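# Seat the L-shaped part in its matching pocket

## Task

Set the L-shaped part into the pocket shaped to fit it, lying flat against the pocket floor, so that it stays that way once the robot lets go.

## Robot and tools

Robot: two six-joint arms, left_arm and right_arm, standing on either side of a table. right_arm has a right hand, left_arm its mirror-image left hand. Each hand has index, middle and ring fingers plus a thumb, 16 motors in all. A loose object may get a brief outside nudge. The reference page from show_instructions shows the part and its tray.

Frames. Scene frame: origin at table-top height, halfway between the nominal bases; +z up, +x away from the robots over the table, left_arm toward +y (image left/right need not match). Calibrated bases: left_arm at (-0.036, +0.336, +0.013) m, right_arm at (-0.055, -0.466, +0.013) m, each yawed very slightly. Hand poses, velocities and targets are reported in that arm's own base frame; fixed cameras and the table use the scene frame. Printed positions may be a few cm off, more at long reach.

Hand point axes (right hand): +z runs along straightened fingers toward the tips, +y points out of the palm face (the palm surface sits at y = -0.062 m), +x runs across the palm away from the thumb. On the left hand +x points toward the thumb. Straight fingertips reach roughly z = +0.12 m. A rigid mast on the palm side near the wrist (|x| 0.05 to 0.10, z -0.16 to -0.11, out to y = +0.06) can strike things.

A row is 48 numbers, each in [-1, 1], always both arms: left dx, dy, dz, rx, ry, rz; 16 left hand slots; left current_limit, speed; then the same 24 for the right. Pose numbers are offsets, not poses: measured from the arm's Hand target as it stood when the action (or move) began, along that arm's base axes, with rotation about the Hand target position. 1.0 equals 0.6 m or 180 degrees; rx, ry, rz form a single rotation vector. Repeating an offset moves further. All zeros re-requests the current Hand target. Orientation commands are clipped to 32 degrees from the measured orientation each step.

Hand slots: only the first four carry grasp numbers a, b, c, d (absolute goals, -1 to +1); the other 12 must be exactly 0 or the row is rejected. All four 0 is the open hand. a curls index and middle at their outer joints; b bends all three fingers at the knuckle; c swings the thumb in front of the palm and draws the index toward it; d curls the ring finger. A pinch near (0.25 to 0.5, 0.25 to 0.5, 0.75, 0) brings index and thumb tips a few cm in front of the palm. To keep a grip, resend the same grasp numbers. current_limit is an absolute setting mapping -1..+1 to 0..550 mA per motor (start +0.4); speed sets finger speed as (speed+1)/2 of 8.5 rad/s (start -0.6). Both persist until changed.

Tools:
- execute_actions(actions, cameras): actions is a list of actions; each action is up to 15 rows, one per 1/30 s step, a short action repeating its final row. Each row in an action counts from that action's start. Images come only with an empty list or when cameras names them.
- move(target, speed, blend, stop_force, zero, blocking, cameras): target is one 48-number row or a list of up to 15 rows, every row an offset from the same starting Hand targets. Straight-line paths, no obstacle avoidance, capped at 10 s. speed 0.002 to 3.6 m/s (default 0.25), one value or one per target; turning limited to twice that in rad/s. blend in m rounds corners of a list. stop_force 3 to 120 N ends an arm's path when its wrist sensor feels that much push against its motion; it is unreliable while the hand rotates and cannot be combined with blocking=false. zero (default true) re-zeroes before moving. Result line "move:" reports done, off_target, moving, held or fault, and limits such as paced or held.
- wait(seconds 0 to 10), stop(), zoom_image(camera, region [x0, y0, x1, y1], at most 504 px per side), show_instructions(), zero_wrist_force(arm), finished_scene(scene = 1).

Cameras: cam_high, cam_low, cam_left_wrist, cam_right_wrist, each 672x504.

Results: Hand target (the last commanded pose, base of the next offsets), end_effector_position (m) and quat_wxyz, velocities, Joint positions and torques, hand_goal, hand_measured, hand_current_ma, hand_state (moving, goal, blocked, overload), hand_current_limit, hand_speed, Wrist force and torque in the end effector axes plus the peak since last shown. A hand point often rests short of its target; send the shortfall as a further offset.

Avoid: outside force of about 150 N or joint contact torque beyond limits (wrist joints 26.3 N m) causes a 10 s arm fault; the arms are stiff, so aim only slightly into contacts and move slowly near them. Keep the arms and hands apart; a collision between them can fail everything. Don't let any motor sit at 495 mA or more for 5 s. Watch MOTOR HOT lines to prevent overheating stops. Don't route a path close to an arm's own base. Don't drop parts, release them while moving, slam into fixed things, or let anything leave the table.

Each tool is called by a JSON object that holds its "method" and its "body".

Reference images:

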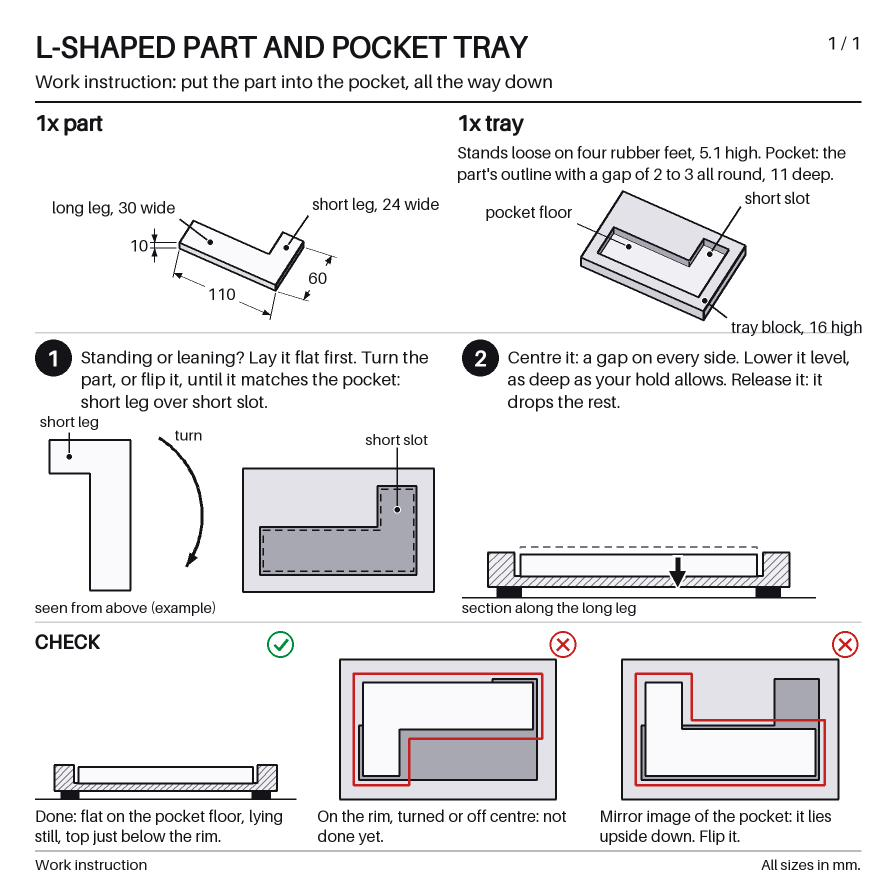

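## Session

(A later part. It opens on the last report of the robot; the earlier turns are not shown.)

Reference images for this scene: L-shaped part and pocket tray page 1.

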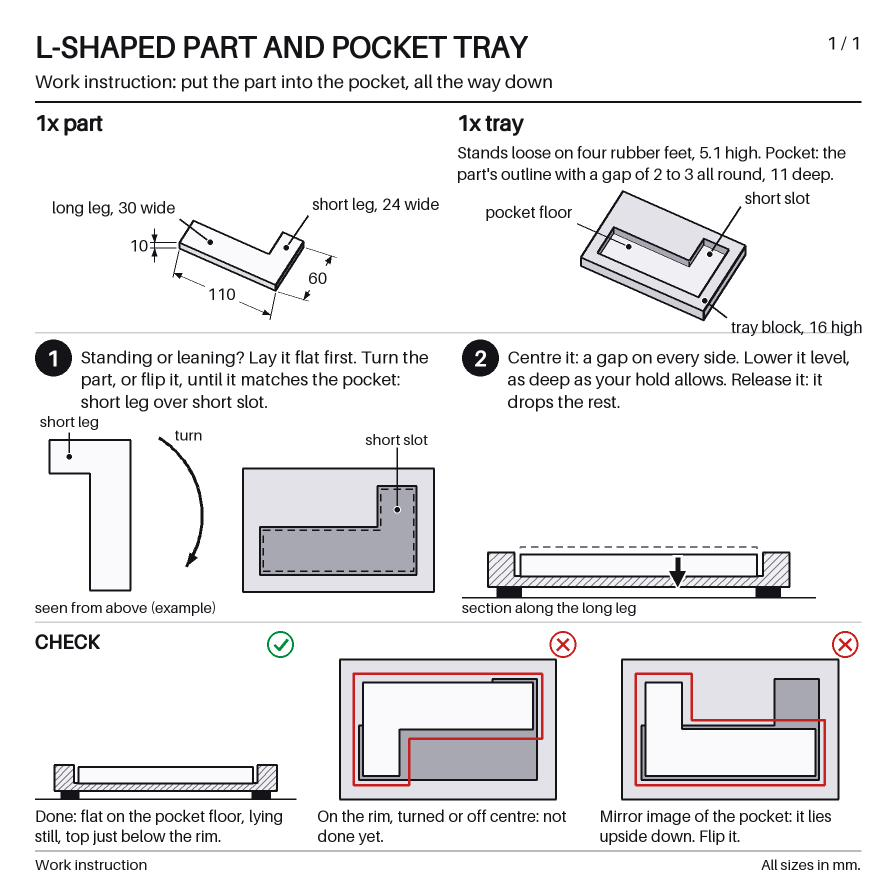

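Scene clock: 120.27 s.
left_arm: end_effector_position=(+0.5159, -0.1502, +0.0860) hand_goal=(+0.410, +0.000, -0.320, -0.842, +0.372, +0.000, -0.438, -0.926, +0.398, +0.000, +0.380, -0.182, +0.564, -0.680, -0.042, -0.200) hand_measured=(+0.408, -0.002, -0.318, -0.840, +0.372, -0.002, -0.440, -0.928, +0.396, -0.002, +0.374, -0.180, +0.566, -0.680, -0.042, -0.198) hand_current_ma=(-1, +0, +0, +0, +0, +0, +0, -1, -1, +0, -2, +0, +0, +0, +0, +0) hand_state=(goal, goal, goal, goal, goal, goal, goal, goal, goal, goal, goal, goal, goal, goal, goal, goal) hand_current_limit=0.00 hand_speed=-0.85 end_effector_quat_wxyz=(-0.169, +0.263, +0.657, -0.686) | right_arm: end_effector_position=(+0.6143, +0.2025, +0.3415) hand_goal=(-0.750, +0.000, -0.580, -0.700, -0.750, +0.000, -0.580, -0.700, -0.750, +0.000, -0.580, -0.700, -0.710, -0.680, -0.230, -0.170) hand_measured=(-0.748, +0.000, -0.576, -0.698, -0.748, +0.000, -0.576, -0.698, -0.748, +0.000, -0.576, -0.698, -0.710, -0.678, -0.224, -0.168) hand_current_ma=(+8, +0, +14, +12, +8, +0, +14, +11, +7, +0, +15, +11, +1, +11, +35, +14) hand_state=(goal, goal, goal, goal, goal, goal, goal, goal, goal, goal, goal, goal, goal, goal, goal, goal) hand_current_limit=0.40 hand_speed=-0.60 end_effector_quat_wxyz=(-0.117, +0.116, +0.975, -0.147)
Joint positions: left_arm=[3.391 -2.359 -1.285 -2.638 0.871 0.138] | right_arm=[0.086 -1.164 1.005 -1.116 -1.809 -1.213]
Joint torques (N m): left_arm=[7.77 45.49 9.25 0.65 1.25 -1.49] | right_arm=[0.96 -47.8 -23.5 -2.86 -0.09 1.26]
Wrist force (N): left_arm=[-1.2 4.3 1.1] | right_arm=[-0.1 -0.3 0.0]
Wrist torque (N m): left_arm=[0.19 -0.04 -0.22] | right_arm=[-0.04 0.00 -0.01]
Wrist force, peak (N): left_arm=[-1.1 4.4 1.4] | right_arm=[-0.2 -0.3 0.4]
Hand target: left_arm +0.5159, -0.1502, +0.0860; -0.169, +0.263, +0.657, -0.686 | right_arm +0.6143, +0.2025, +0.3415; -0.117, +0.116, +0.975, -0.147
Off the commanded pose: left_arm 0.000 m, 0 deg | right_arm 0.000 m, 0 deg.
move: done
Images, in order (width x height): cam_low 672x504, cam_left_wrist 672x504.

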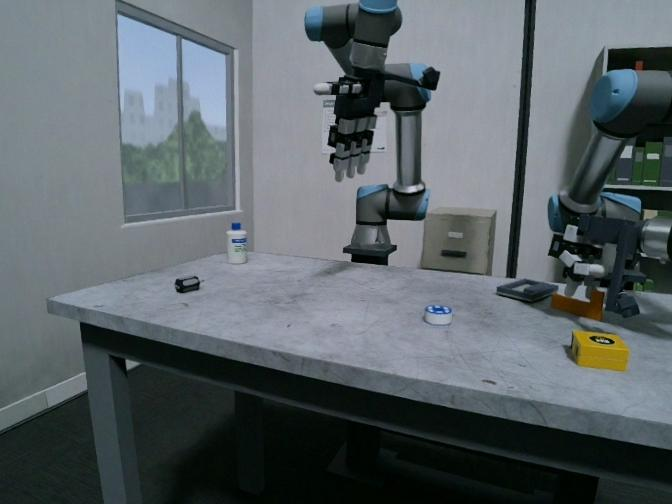

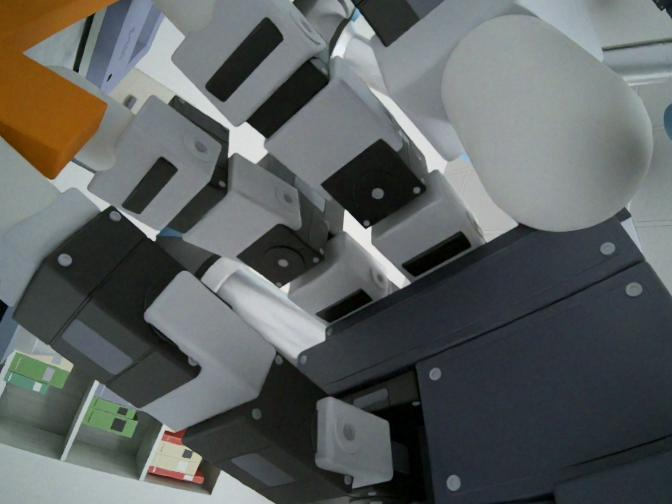

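{"method": "move", "body": {"target": [0,0,0,0,0,0,0,0.78,0.75,0.6,0,0,0,0,0,0,0,0,0,0,0,0,0.0,-0.85,0,0,0,0,0,0,0,0,0,0,0,0,0,0,0,0,0,0,0,0,0,0,0.4,-0.6], "speed": 0.05, "cameras": ["cam_low","cam_left_wrist"]}}

{"method": "zoom_image", "body": {"camera": "cam_low", "region": [520, 220, 640, 330]}}

{"method": "zoom_image", "body": {"camera": "cam_left_wrist", "region": [0, 0, 336, 330]}}

Scene clock: 121.17 s.
left_arm: end_effector_position=(+0.5159, -0.1502, +0.0860) hand_goal=(+0.506, +0.000, -0.342, -0.856, +0.494, +0.000, -0.424, -0.926, +0.502, +0.000, +0.380, -0.196, +0.564, -0.680, -0.042, -0.214) hand_measured=(+0.456, -0.002, -0.352, -0.860, +0.492, -0.002, -0.426, -0.928, +0.496, -0.002, +0.374, -0.194, +0.566, -0.680, -0.046, -0.216) hand_current_ma=(-77, +0, -5, -1, +0, +0, -1, -1, -2, +0, -2, +0, +0, +0, -2, +0) hand_state=(blocked, goal, goal, goal, goal, goal, goal, goal, goal, goal, goal, goal, goal, goal, goal, goal) hand_current_limit=0.00 hand_speed=-0.85 end_effector_quat_wxyz=(-0.169, +0.263, +0.657, -0.686) | right_arm: end_effector_position=(+0.6143, +0.2025, +0.3415) hand_goal=(-0.750, +0.000, -0.580, -0.700, -0.750, +0.000, -0.580, -0.700, -0.750, +0.000, -0.580, -0.700, -0.710, -0.680, -0.230, -0.170) hand_measured=(-0.748, +0.000, -0.576, -0.698, -0.748, +0.000, -0.576, -0.698, -0.748, +0.000, -0.576, -0.698, -0.710, -0.678, -0.224, -0.168) hand_current_ma=(+8, +0, +14, +12, +8, +0, +14, +11, +7, +0, +15, +11, +1, +11, +35, +14) hand_state=(goal, goal, goal, goal, goal, goal, goal, goal, goal, goal, goal, goal, goal, goal, goal, goal) hand_current_limit=0.40 hand_speed=-0.60 end_effector_quat_wxyz=(-0.117, +0.116, +0.975, -0.147)
Joint positions: left_arm=[3.391 -2.359 -1.285 -2.638 0.871 0.138] | right_arm=[0.086 -1.164 1.005 -1.116 -1.809 -1.213]
Joint torques (N m): left_arm=[8.2 45.95 8.21 0.49 0.73 -1.34] | right_arm=[0.11 -48.46 -22.92 -3.01 -0.01 1.11]
Wrist force (N): left_arm=[-1.0 3.6 1.3] | right_arm=[-0.1 -0.5 0.0]
Wrist torque (N m): left_arm=[0.19 -0.07 -0.21] | right_arm=[-0.07 0.01 -0.02]
Wrist force, peak (N): left_arm=[-1.2 4.5 1.1] | right_arm=[0.0 0.2 0.6]
Hand target: left_arm +0.5159, -0.1502, +0.0860; -0.169, +0.263, +0.657, -0.686 | right_arm +0.6143, +0.2025, +0.3415; -0.117, +0.116, +0.975, -0.147
Off the commanded pose: left_arm 0.000 m, 0 deg | right_arm 0.000 m, 0 deg.
move: done
Images, in order (width x height): cam_low 672x504, cam_left_wrist 672x504.

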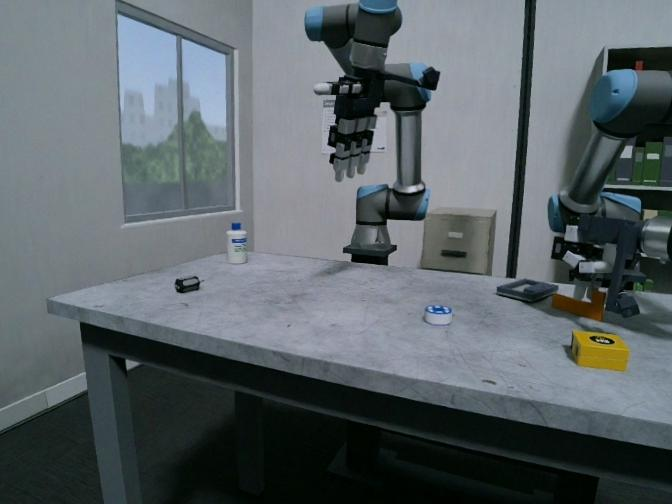

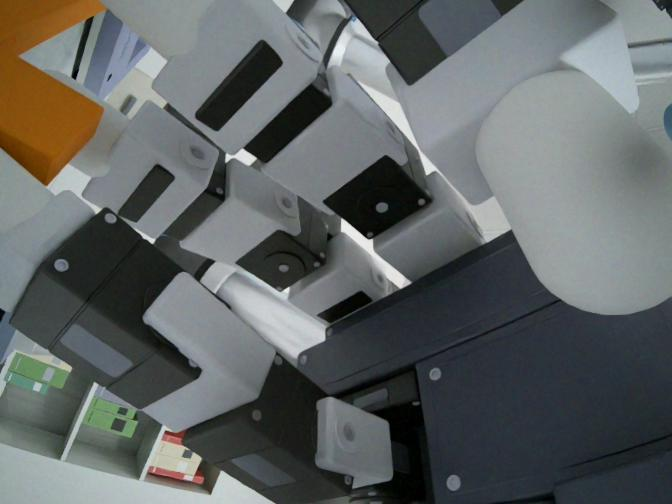

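Scaled by 4.200 from the camera's 672x504 image, which has a finer 960x720 frame.

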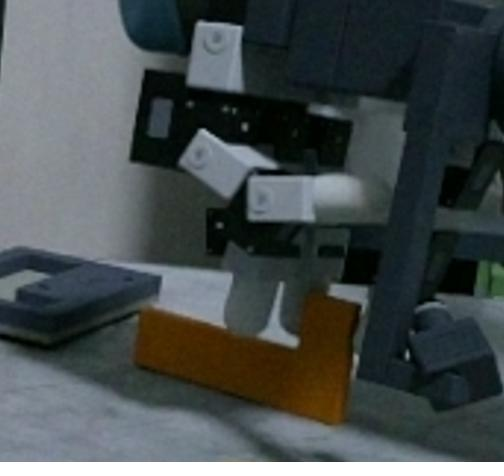

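Scaled by 1.500 from the camera's 672x504 image, which has a finer 960x720 frame.

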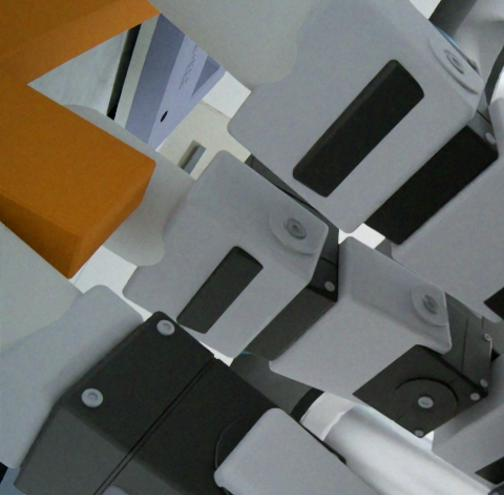

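{"method": "move", "body": {"target": [[-0.01665,0.01195,-0.0005,0,0,0,0,0.78,0.75,0.6,0,0,0,0,0,0,0,0,0,0,0,0,0.0,-0.85,0,0,0,0,0,0,0,0,0,0,0,0,0,0,0,0,0,0,0,0,0,0,0.4,-0.6],[-0.03275,0.0235,-0.00633,0,0,0,0,0.78,0.75,0.6,0,0,0,0,0,0,0,0,0,0,0,0,0.0,-0.85,0,0,0,0,0,0,0,0,0,0,0,0,0,0,0,0,0,0,0,0,0,0,0.4,-0.6]], "speed": 0.04, "stop_force": 6, "cameras": ["cam_high","cam_low","cam_left_wrist"]}}

{"method": "zoom_image", "body": {"camera": "cam_low", "region": [520, 220, 640, 330]}}

{"method": "zoom_image", "body": {"camera": "cam_high", "region": [380, 180, 460, 260]}}

Scene clock: 123.77 s.
left_arm: end_effector_position=(+0.4963, -0.1361, +0.0822) hand_goal=(+0.506, +0.000, -0.342, -0.856, +0.494, +0.000, -0.424, -0.926, +0.502, +0.000, +0.380, -0.196, +0.564, -0.680, -0.042, -0.214) hand_measured=(+0.504, -0.002, -0.346, -0.858, +0.492, -0.002, -0.426, -0.928, +0.496, -0.002, +0.374, -0.194, +0.566, -0.680, -0.046, -0.216) hand_current_ma=(-1, +0, -1, -1, +0, +0, -1, -1, -2, +0, -2, +0, +0, +0, -2, +0) hand_state=(goal, goal, goal, goal, goal, goal, goal, goal, goal, goal, goal, goal, goal, goal, goal, goal) hand_current_limit=0.00 hand_speed=-0.85 end_effector_quat_wxyz=(-0.169, +0.263, +0.657, -0.686) | right_arm: end_effector_position=(+0.6143, +0.2025, +0.3415) hand_goal=(-0.750, +0.000, -0.580, -0.700, -0.750, +0.000, -0.580, -0.700, -0.750, +0.000, -0.580, -0.700, -0.710, -0.680, -0.230, -0.170) hand_measured=(-0.748, +0.000, -0.576, -0.698, -0.748, +0.000, -0.576, -0.698, -0.748, +0.000, -0.576, -0.698, -0.710, -0.678, -0.224, -0.168) hand_current_ma=(+8, +0, +14, +12, +8, +0, +14, +11, +7, +0, +15, +11, +1, +11, +35, +14) hand_state=(goal, goal, goal, goal, goal, goal, goal, goal, goal, goal, goal, goal, goal, goal, goal, goal) hand_current_limit=0.40 hand_speed=-0.60 end_effector_quat_wxyz=(-0.117, +0.116, +0.975, -0.147)
Joint positions: left_arm=[3.421 -2.324 -1.363 -2.596 0.901 0.138] | right_arm=[0.086 -1.164 1.005 -1.116 -1.809 -1.213]
Joint torques (N m): left_arm=[8.37 58.72 8.65 0.54 2.91 -1.01] | right_arm=[-0.07 -48.4 -23.7 -2.97 0 1.19]
Wrist force (N): left_arm=[-1.2 4.3 1.0] | right_arm=[-0.3 -0.2 0.0]
Wrist torque (N m): left_arm=[0.19 -0.08 -0.20] | right_arm=[-0.02 0.02 -0.03]
Wrist force, peak (N): left_arm=[-1.2 4.6 1.1] | right_arm=[-0.1 -0.1 0.6]
Hand target: left_arm +0.4963, -0.1361, +0.0822; -0.169, +0.263, +0.657, -0.686 | right_arm +0.6143, +0.2025, +0.3415; -0.117, +0.116, +0.975, -0.147
Off the commanded pose: left_arm 0.000 m, 0 deg | right_arm 0.000 m, 0 deg.
move: done
Images, in order (width x height): cam_high 672x504, cam_low 672x504, cam_left_wrist 672x504.

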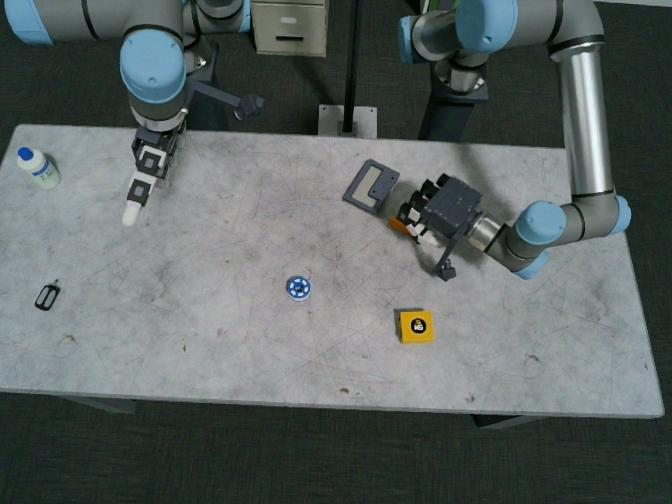

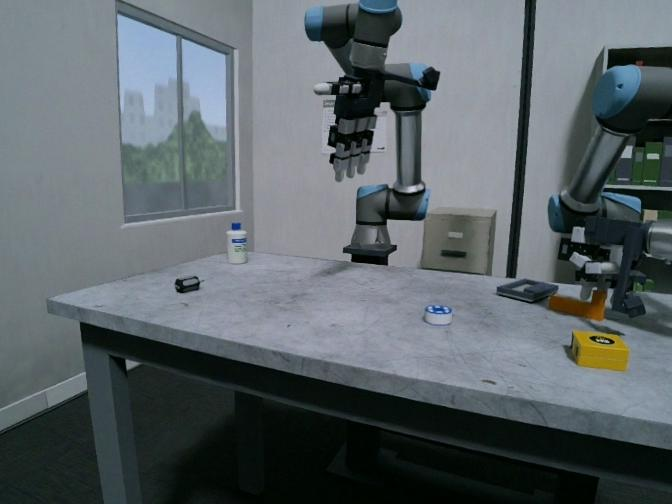

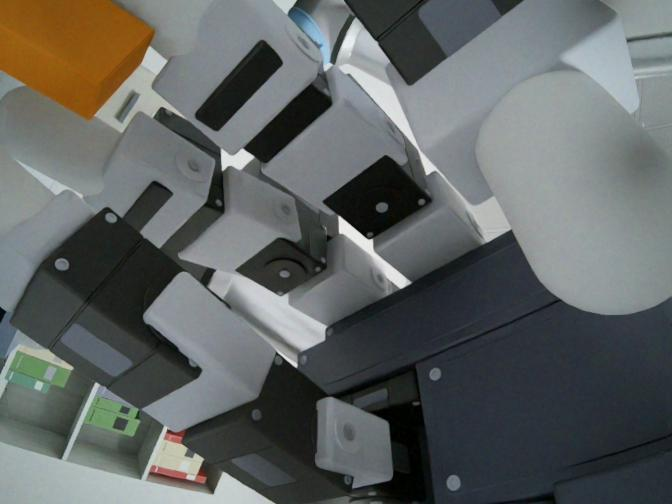

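Scaled by 4.200 from the camera's 672x504 image, which has a finer 960x720 frame.

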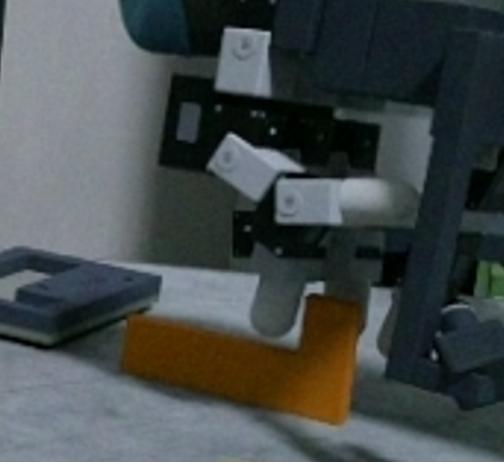

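Scaled by 6.300 from the camera's 672x504 image, which has a finer 960x720 frame.

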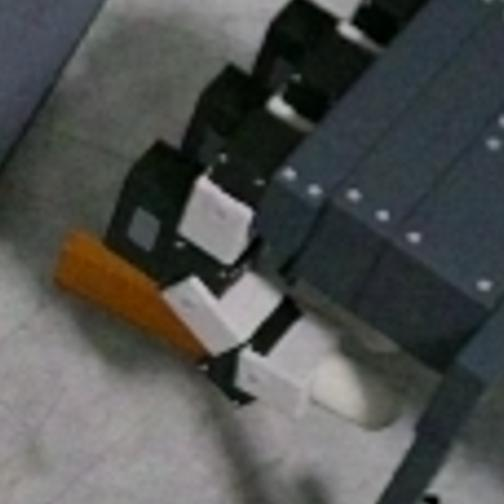

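{"method": "move", "body": {"target": [[0,0,0,0,0,0,0,0.45,0.72,0.7,0,0,0,0,0,0,0,0,0,0,0,0,0.3,-0.8,0,0,0,0,0,0,0,0,0,0,0,0,0,0,0,0,0,0,0,0,0,0,0.4,-0.6],[-0.04,0.03,0.08,0,0,0,0,0.45,0.72,0.7,0,0,0,0,0,0,0,0,0,0,0,0,0.3,-0.8,0,0,0,0,0,0,0,0,0,0,0,0,0,0,0,0,0,0,0,0,0,0,0.4,-0.6],[-0.06,0.12,0.25,0,0,0,0,0.45,0.72,0.7,0,0,0,0,0,0,0,0,0,0,0,0,0.3,-0.8,0,0,0,0,0,0,0,0,0,0,0,0,0,0,0,0,0,0,0,0,0,0,0.4,-0.6]], "speed": 0.12, "blend": [0,0.02,0], "cameras": ["cam_high","cam_low"]}}

{"method": "zoom_image", "body": {"camera": "cam_high", "region": [380, 190, 450, 250]}}

{"method": "zoom_image", "body": {"camera": "cam_low", "region": [540, 270, 620, 330]}}

Scene clock: 138.30 s.
left_arm: end_effector_position=(+0.4603, -0.0642, +0.2320) hand_goal=(+0.040, +0.000, -0.250, -0.790, -0.102, +0.000, -0.490, -0.916, +0.060, +0.000, +0.540, -0.020, +0.514, -0.680, -0.050, -0.152) hand_measured=(+0.056, -0.002, -0.252, -0.792, -0.086, -0.002, -0.486, -0.918, +0.068, -0.002, +0.534, -0.024, +0.516, -0.680, -0.050, -0.154) hand_current_ma=(+10, +0, +0, -1, +11, +0, +1, -1, +4, +0, -3, -1, +0, +0, +0, -1) hand_state=(goal, goal, goal, goal, goal, goal, goal, goal, goal, goal, goal, goal, goal, goal, goal, goal) hand_current_limit=0.30 hand_speed=-0.80 end_effector_quat_wxyz=(-0.169, +0.263, +0.657, -0.686) | right_arm: end_effector_position=(+0.6143, +0.2025, +0.3415) hand_goal=(-0.750, +0.000, -0.580, -0.700, -0.750, +0.000, -0.580, -0.700, -0.750, +0.000, -0.580, -0.700, -0.710, -0.680, -0.230, -0.170) hand_measured=(-0.748, +0.000, -0.576, -0.698, -0.748, +0.000, -0.576, -0.698, -0.748, +0.000, -0.576, -0.698, -0.710, -0.678, -0.224, -0.168) hand_current_ma=(+8, +0, +14, +12, +8, +0, +14, +11, +7, +0, +15, +11, +1, +11, +35, +14) hand_state=(goal, goal, goal, goal, goal, goal, goal, goal, goal, goal, goal, goal, goal, goal, goal, goal) hand_current_limit=0.40 hand_speed=-0.60 end_effector_quat_wxyz=(-0.117, +0.116, +0.975, -0.147)
Joint positions: left_arm=[3.551 -2.119 -1.297 -2.867 1.031 0.139] | right_arm=[0.086 -1.164 1.005 -1.116 -1.809 -1.213]
Joint torques (N m): left_arm=[7.5 52.18 30.66 -3.14 2.97 1.16] | right_arm=[0.67 -48.9 -23.6 -3.05 0.09 1.44]
Wrist force (N): left_arm=[-1.3 4.0 1.0] | right_arm=[-0.3 0.1 0.0]
Wrist torque (N m): left_arm=[0.06 -0.03 -0.21] | right_arm=[0.01 0.03 -0.03]
Wrist force, peak (N): left_arm=[-1.3 4.9 0.8] | right_arm=[-0.2 -0.2 0.6]
Hand target: left_arm +0.4603, -0.0641, +0.2322; -0.169, +0.263, +0.657, -0.686 | right_arm +0.6143, +0.2025, +0.3415; -0.117, +0.116, +0.975, -0.147
Off the commanded pose: left_arm 0.000 m, 0 deg | right_arm 0.000 m, 0 deg.
move: done
Images, in order (width x height): cam_high 672x504, cam_low 672x504.

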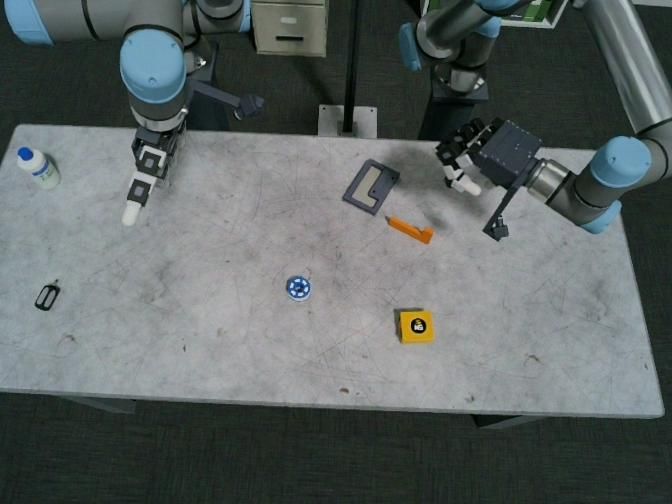

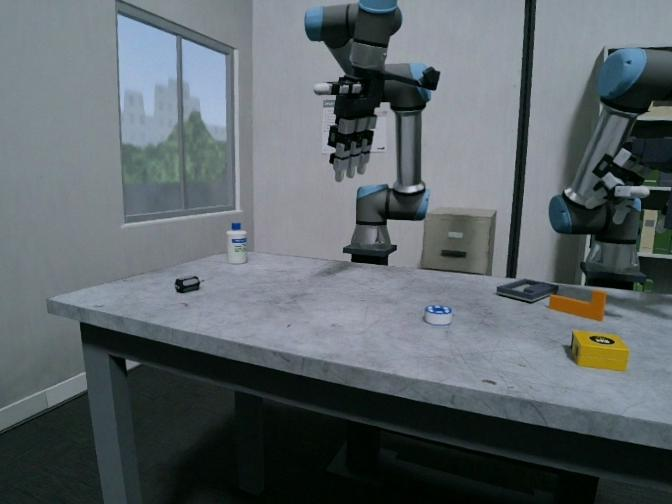

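Scaled by 7.200 from the camera's 672x504 image, which has a finer 960x720 frame.

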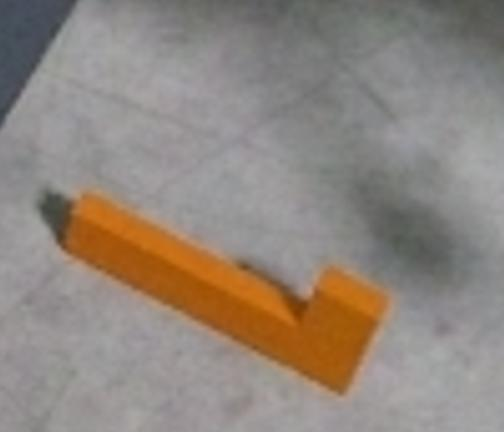

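Scaled by 6.300 from the camera's 672x504 image, which has a finer 960x720 frame.

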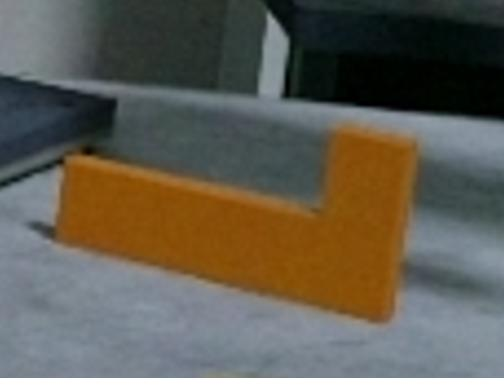

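{"method": "move", "body": {"target": [0.1058,-0.1257,-0.1553,-0.0495,-0.0805,0.0451,0,0.45,0.72,0.7,0,0,0,0,0,0,0,0,0,0,0,0,0.3,-0.7,0,0,0,0,0,0,0,0,0,0,0,0,0,0,0,0,0,0,0,0,0,0,0.4,-0.6], "speed": 0.15, "cameras": ["cam_high","cam_low","cam_left_wrist"]}}

{"method": "zoom_image", "body": {"camera": "cam_low", "region": [530, 220, 640, 330]}}

{"method": "zoom_image", "body": {"camera": "cam_high", "region": [380, 170, 460, 250]}}

{"method": "zoom_image", "body": {"camera": "cam_left_wrist", "region": [0, 0, 336, 330]}}

Scene clock: 141.27 s.
left_arm: end_effector_position=(+0.5236, -0.1394, +0.1391) hand_goal=(+0.040, +0.000, -0.250, -0.790, -0.102, +0.000, -0.490, -0.916, +0.060, +0.000, +0.540, -0.020, +0.514, -0.680, -0.050, -0.152) hand_measured=(+0.054, -0.002, -0.252, -0.792, -0.086, -0.002, -0.486, -0.918, +0.068, -0.002, +0.534, -0.024, +0.514, -0.680, -0.050, -0.154) hand_current_ma=(+10, +0, +0, -1, +11, +0, +1, -1, +4, +0, -2, -1, +0, +0, +0, -1) hand_state=(goal, goal, goal, goal, goal, goal, goal, goal, goal, goal, goal, goal, goal, goal, goal, goal) hand_current_limit=0.30 hand_speed=-0.70 end_effector_quat_wxyz=(+0.015, -0.312, -0.635, +0.707) | right_arm: end_effector_position=(+0.6143, +0.2025, +0.3415) hand_goal=(-0.750, +0.000, -0.580, -0.700, -0.750, +0.000, -0.580, -0.700, -0.750, +0.000, -0.580, -0.700, -0.710, -0.680, -0.230, -0.170) hand_measured=(-0.748, +0.000, -0.576, -0.698, -0.748, +0.000, -0.576, -0.698, -0.748, +0.000, -0.576, -0.698, -0.710, -0.678, -0.224, -0.168) hand_current_ma=(+8, +0, +14, +12, +8, +0, +14, +11, +7, +0, +15, +11, +1, +11, +35, +14) hand_state=(goal, goal, goal, goal, goal, goal, goal, goal, goal, goal, goal, goal, goal, goal, goal, goal) hand_current_limit=0.40 hand_speed=-0.60 end_effector_quat_wxyz=(-0.117, +0.116, +0.975, -0.147)
Joint positions: left_arm=[3.474 -2.215 -1.394 -2.673 0.811 0.435] | right_arm=[0.086 -1.164 1.005 -1.116 -1.809 -1.213]
Joint torques (N m): left_arm=[-9.33 41.49 9.07 0.85 -2.89 1.53] | right_arm=[0.35 -49.23 -24.03 -2.92 0.05 1.47]
Wrist force (N): left_arm=[-0.5 3.6 0.6] | right_arm=[-0.5 -0.4 0.1]
Wrist torque (N m): left_arm=[0.07 -0.13 -0.22] | right_arm=[-0.06 0.05 -0.05]
Wrist force, peak (N): left_arm=[-1.1 4.3 1.2] | right_arm=[-0.1 -0.2 0.7]
Hand target: left_arm +0.5237, -0.1395, +0.1390; +0.015, -0.312, -0.635, +0.707 | right_arm +0.6143, +0.2025, +0.3415; -0.117, +0.116, +0.975, -0.147
Off the commanded pose: left_arm 0.000 m, 0 deg | right_arm 0.000 m, 0 deg.
move: done
Images, in order (width x height): cam_high 672x504, cam_low 672x504, cam_left_wrist 672x504.

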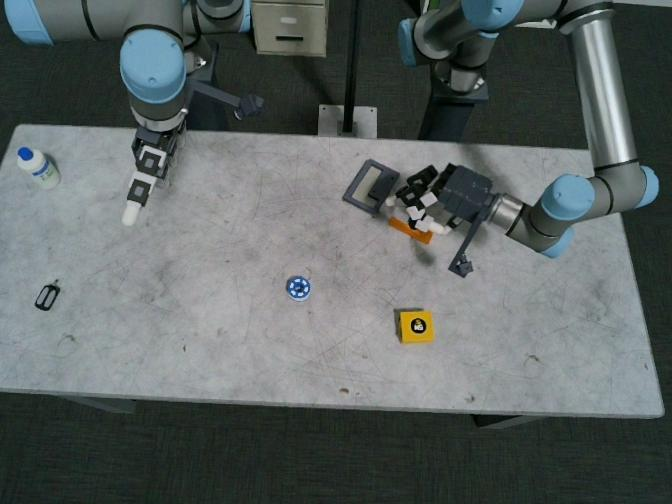

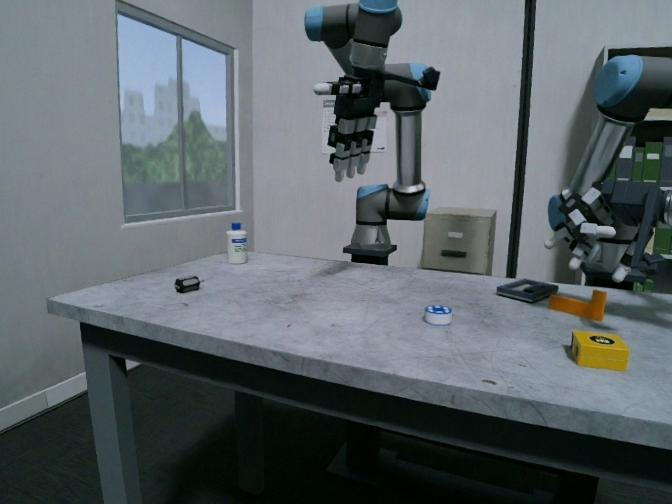

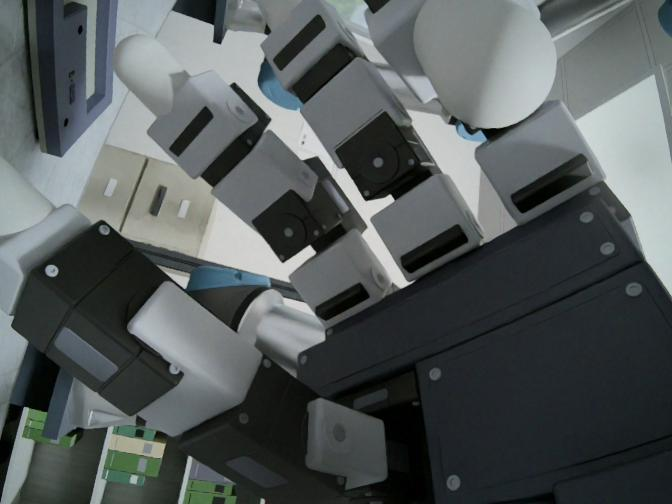

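Scaled by 4.582 from the camera's 672x504 image, which has a finer 960x720 frame.

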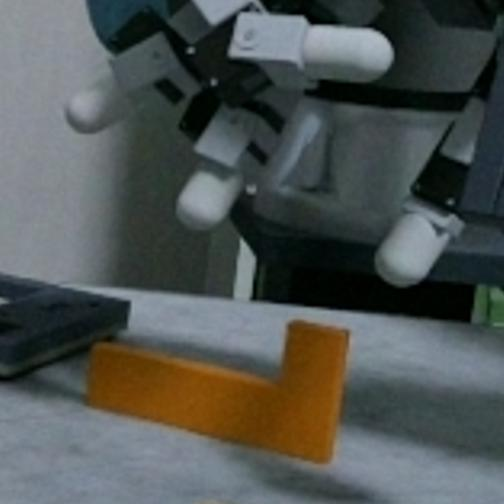

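Scaled by 6.300 from the camera's 672x504 image, which has a finer 960x720 frame.

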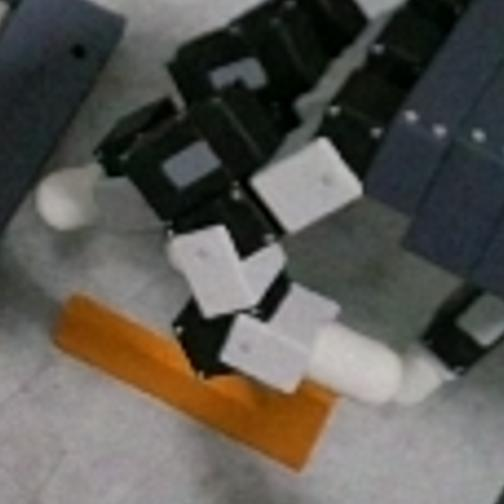

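Scaled by 1.500 from the camera's 672x504 image, which has a finer 960x720 frame.

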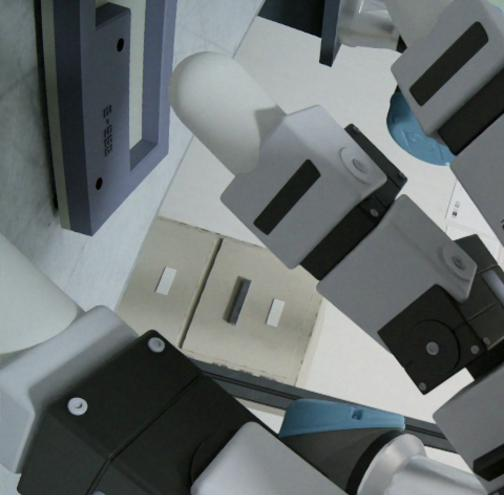

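{"method": "execute_actions", "body": {"actions": []}}

{"method": "zoom_image", "body": {"camera": "cam_high", "region": [360, 160, 500, 265]}}

{"method": "zoom_image", "body": {"camera": "cam_low", "region": [490, 210, 650, 330]}}

{"method": "zoom_image", "body": {"camera": "cam_left_wrist", "region": [100, 80, 604, 458]}}

Scene clock: 142.60 s.
left_arm: end_effector_position=(+0.5237, -0.1395, +0.1390) hand_goal=(+0.040, +0.000, -0.250, -0.790, -0.102, +0.000, -0.490, -0.916, +0.060, +0.000, +0.540, -0.020, +0.514, -0.680, -0.050, -0.152) hand_measured=(+0.054, -0.002, -0.252, -0.792, -0.086, -0.002, -0.486, -0.918, +0.068, -0.002, +0.534, -0.024, +0.514, -0.680, -0.050, -0.154) hand_current_ma=(+10, +0, +0, -1, +11, +0, +1, -1, +4, +0, -2, -1, +0, +0, +0, -1) hand_state=(goal, goal, goal, goal, goal, goal, goal, goal, goal, goal, goal, goal, goal, goal, goal, goal) hand_current_limit=0.30 hand_speed=-0.70 end_effector_quat_wxyz=(+0.015, -0.312, -0.635, +0.707) | right_arm: end_effector_position=(+0.6143, +0.2025, +0.3415) hand_goal=(-0.750, +0.000, -0.580, -0.700, -0.750, +0.000, -0.580, -0.700, -0.750, +0.000, -0.580, -0.700, -0.710, -0.680, -0.230, -0.170) hand_measured=(-0.748, +0.000, -0.576, -0.698, -0.748, +0.000, -0.576, -0.698, -0.748, +0.000, -0.576, -0.698, -0.710, -0.678, -0.224, -0.168) hand_current_ma=(+8, +0, +14, +12, +8, +0, +14, +11, +7, +0, +15, +11, +1, +11, +35, +14) hand_state=(goal, goal, goal, goal, goal, goal, goal, goal, goal, goal, goal, goal, goal, goal, goal, goal) hand_current_limit=0.40 hand_speed=-0.60 end_effector_quat_wxyz=(-0.117, +0.116, +0.975, -0.147)
Joint positions: left_arm=[3.473 -2.215 -1.394 -2.673 0.811 0.435] | right_arm=[0.086 -1.164 1.005 -1.116 -1.809 -1.213]
Joint velocities: within noise
Joint torques (N m): left_arm=[-11.02 40.57 8.92 0.8 -2.82 1.69] | right_arm=[-0.17 -49.45 -24.06 -2.95 -0.03 1.28]
Motor temperatures (°C): left_arm=[23 23 23 30 27 28] | right_arm=[23 24 25 30 27 28]
Wrist force (N): left_arm=[-0.3 3.6 0.9] | right_arm=[0.0 -0.5 0.4]
Wrist torque (N m): left_arm=[0.05 -0.17 -0.20] | right_arm=[-0.09 -0.01 -0.02]
Wrist force, peak (N): left_arm=[-0.6 4.0 0.8] | right_arm=[0.1 -0.3 0.5]
Hand target: left_arm +0.5237, -0.1395, +0.1390; +0.015, -0.312, -0.635, +0.707 | right_arm +0.6143, +0.2025, +0.3415; -0.117, +0.116, +0.975, -0.147
Off the commanded pose: left_arm 0.000 m, 0 deg | right_arm 0.000 m, 0 deg.

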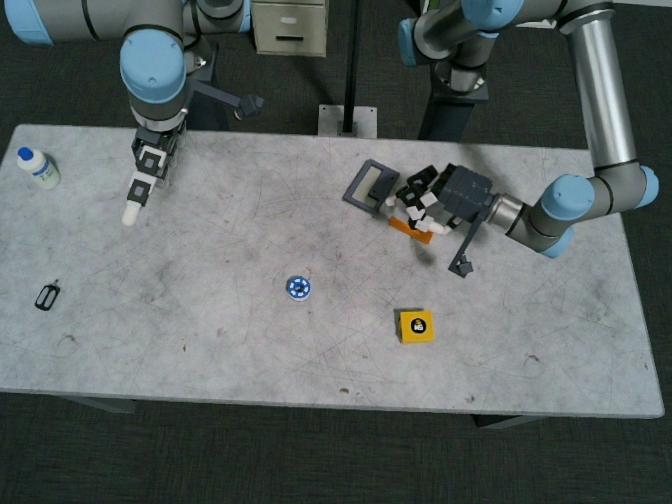

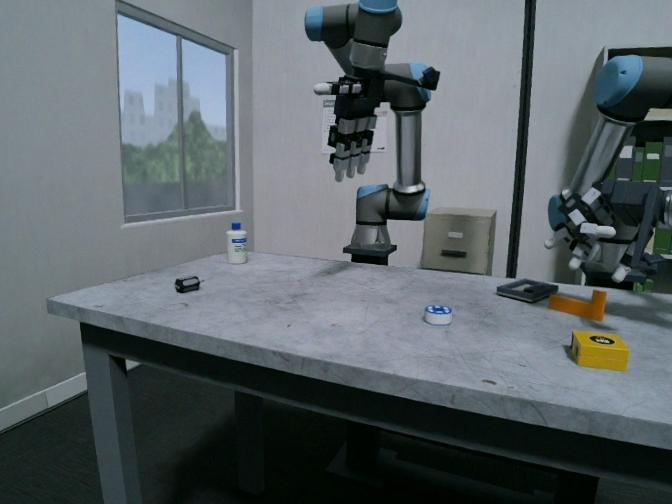

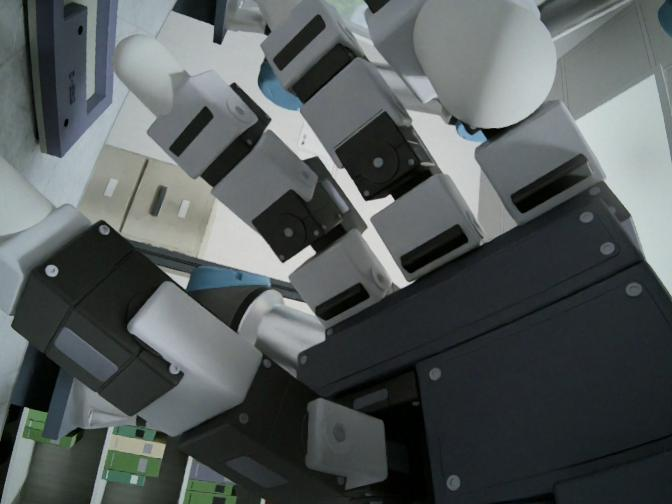

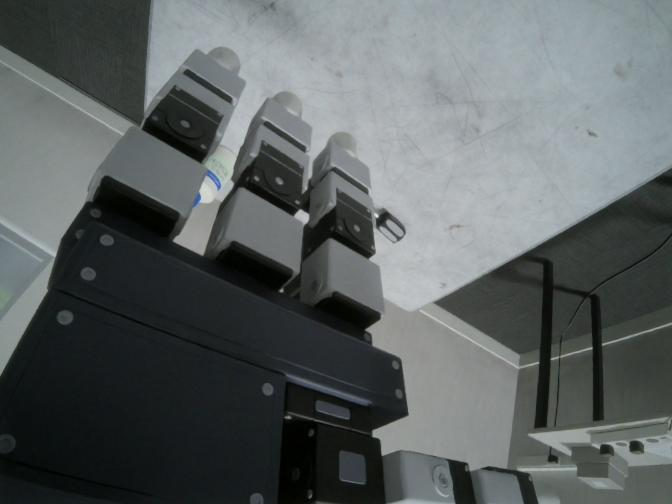

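Scaled by 3.600 from the camera's 672x504 image, which has a finer 960x720 frame.

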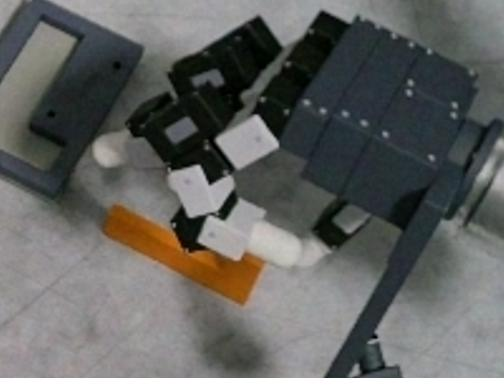

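Scaled by 3.150 from the camera's 672x504 image, which has a finer 960x720 frame.

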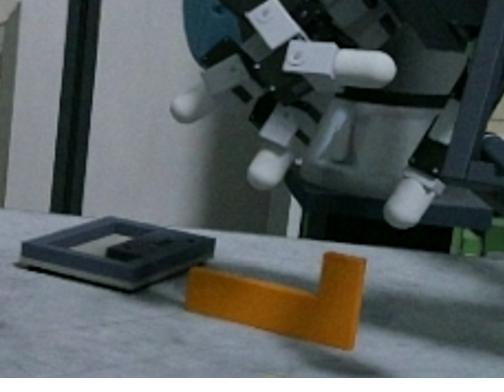

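Scaled by 1.000.

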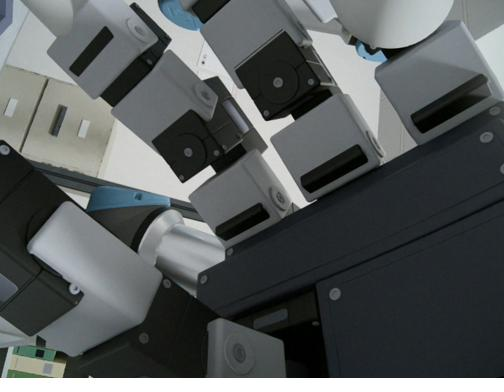

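{"method": "zoom_image", "body": {"camera": "cam_high", "region": [385, 195, 465, 255]}}

{"method": "zoom_image", "body": {"camera": "cam_low", "region": [540, 215, 640, 325]}}

Scaled by 6.300 from the camera's 672x504 image, which has a finer 960x720 frame.

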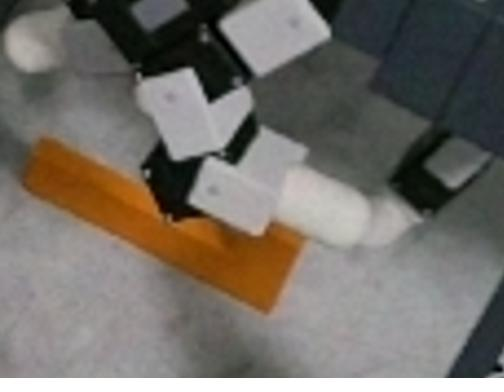

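Scaled by 4.582 from the camera's 672x504 image, which has a finer 960x720 frame.

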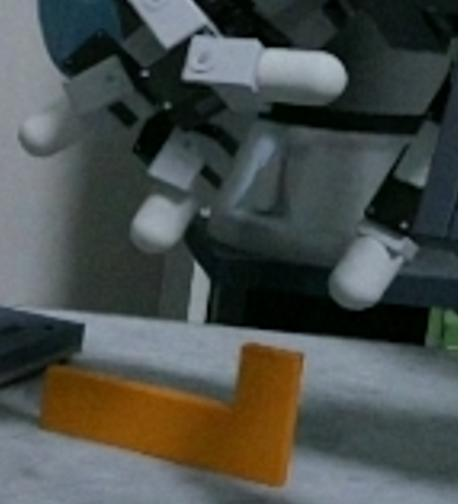

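{"method": "move", "body": {"target": [0,0,-0.0833,0,0,0, 0,0.45,0.72,0.7,0,0,0,0,0,0,0,0,0,0,0,0, 0.3,-0.7, 0,0,0,0,0,0, 0,0,0,0,0,0,0,0,0,0,0,0,0,0,0,0, 0.4,-0.6], "speed": 0.05, "stop_force": 5, "cameras": ["cam_high","cam_low","cam_left_wrist"]}}

{"method": "zoom_image", "body": {"camera": "cam_high", "region": [385, 195, 465, 255]}}

{"method": "zoom_image", "body": {"camera": "cam_low", "region": [540, 215, 640, 325]}}

{"method": "zoom_image", "body": {"camera": "cam_left_wrist", "region": [0, 0, 336, 252]}}

Scene clock: 148.23 s.
left_arm: end_effector_position=(+0.5237, -0.1395, +0.0890) hand_goal=(+0.040, +0.000, -0.250, -0.790, -0.102, +0.000, -0.490, -0.916, +0.060, +0.000, +0.540, -0.020, +0.514, -0.680, -0.050, -0.152) hand_measured=(+0.054, -0.002, -0.252, -0.792, -0.086, -0.002, -0.486, -0.918, +0.068, -0.002, +0.534, -0.024, +0.514, -0.680, -0.050, -0.154) hand_current_ma=(+10, +0, +0, -1, +10, +0, +1, -1, +4, +0, -2, -1, +0, +0, +0, -1) hand_state=(goal, goal, goal, goal, goal, goal, goal, goal, goal, goal, goal, goal, goal, goal, goal, goal) hand_current_limit=0.30 hand_speed=-0.70 end_effector_quat_wxyz=(+0.015, -0.312, -0.635, +0.707) | right_arm: end_effector_position=(+0.6143, +0.2025, +0.3415) hand_goal=(-0.750, +0.000, -0.580, -0.700, -0.750, +0.000, -0.580, -0.700, -0.750, +0.000, -0.580, -0.700, -0.710, -0.680, -0.230, -0.170) hand_measured=(-0.748, +0.000, -0.576, -0.698, -0.748, +0.000, -0.576, -0.698, -0.748, +0.000, -0.576, -0.698, -0.710, -0.678, -0.224, -0.168) hand_current_ma=(+8, +0, +14, +12, +8, +0, +14, +11, +7, +0, +15, +11, +1, +11, +35, +14) hand_state=(goal, goal, goal, goal, goal, goal, goal, goal, goal, goal, goal, goal, goal, goal, goal, goal) hand_current_limit=0.40 hand_speed=-0.60 end_effector_quat_wxyz=(-0.117, +0.116, +0.975, -0.147)
Joint positions: left_arm=[3.473 -2.274 -1.436 -2.572 0.811 0.435] | right_arm=[0.086 -1.164 1.005 -1.116 -1.809 -1.213]
Joint torques (N m): left_arm=[-5.53 41.77 7.53 0.62 1.25 -1.01] | right_arm=[0.2 -50.05 -24.06 -3 0 1.45]
Wrist force (N): left_arm=[-0.4 3.4 0.8] | right_arm=[0.2 -0.2 0.2]
Wrist torque (N m): left_arm=[0.03 -0.11 -0.19] | right_arm=[-0.04 -0.05 0.01]
Wrist force, peak (N): left_arm=[-0.7 4.1 0.8] | right_arm=[-0.3 -0.4 0.4]
Hand target: left_arm +0.5237, -0.1395, +0.0890; +0.015, -0.312, -0.635, +0.707 | right_arm +0.6143, +0.2025, +0.3415; -0.117, +0.116, +0.975, -0.147
Off the commanded pose: left_arm 0.000 m, 0 deg | right_arm 0.000 m, 0 deg.
move: done
Images, in order (width x height): cam_high 672x504, cam_low 672x504, cam_left_wrist 672x504.

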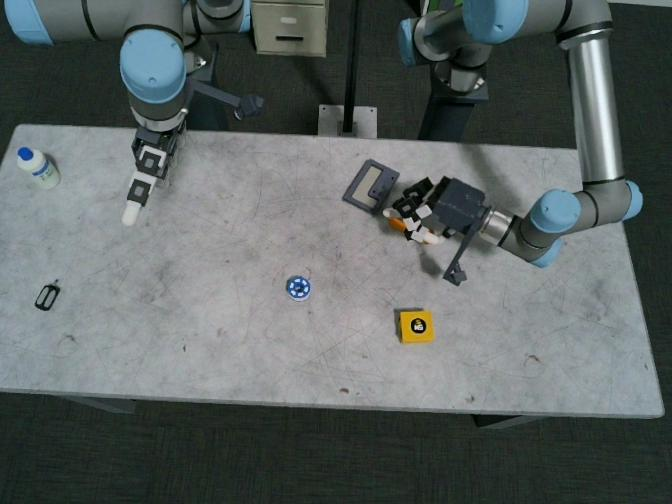

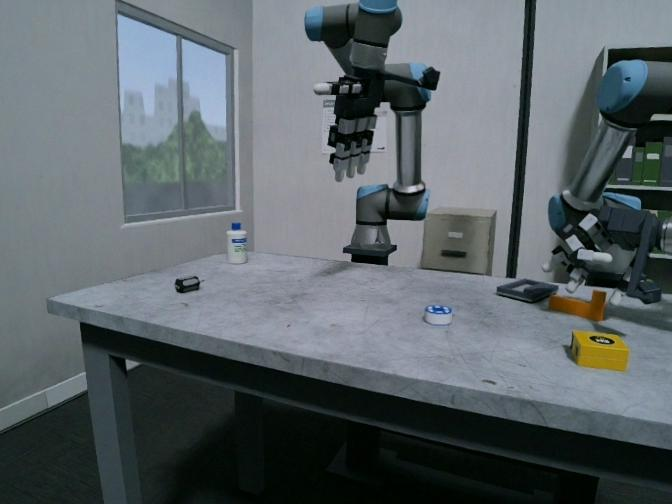

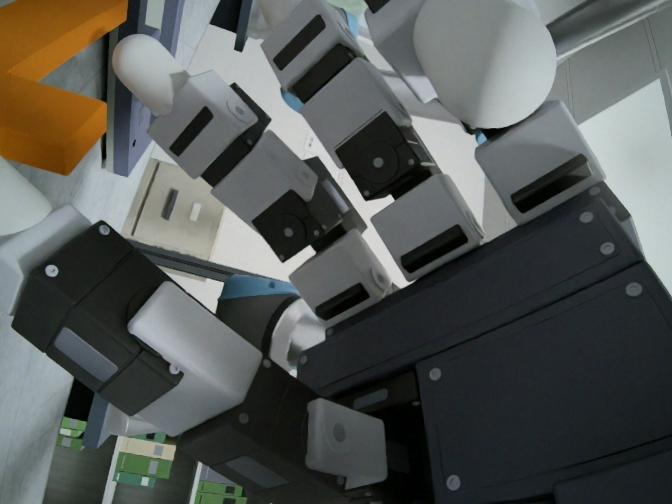

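Scaled by 6.300 from the camera's 672x504 image, which has a finer 960x720 frame.

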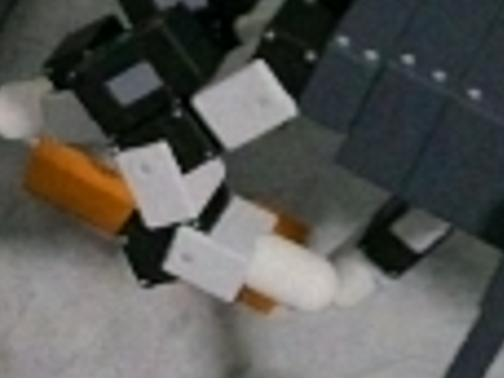

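Scaled by 4.582 from the camera's 672x504 image, which has a finer 960x720 frame.

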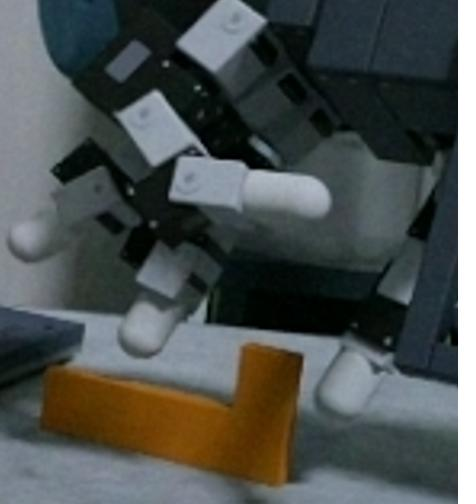

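Scaled by 1.500 from the camera's 672x504 image, which has a finer 960x720 frame.

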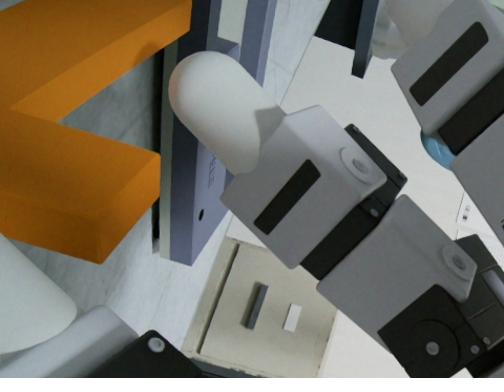

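{"method": "zoom_image", "body": {"camera": "cam_left_wrist", "region": [0, 0, 200, 250]}}

Scaled by 2.016 from the camera's 672x504 image, which has a finer 960x720 frame.

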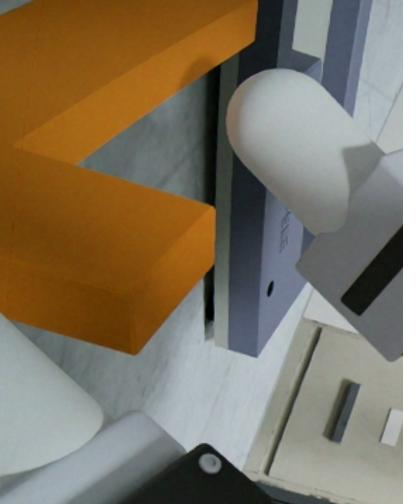

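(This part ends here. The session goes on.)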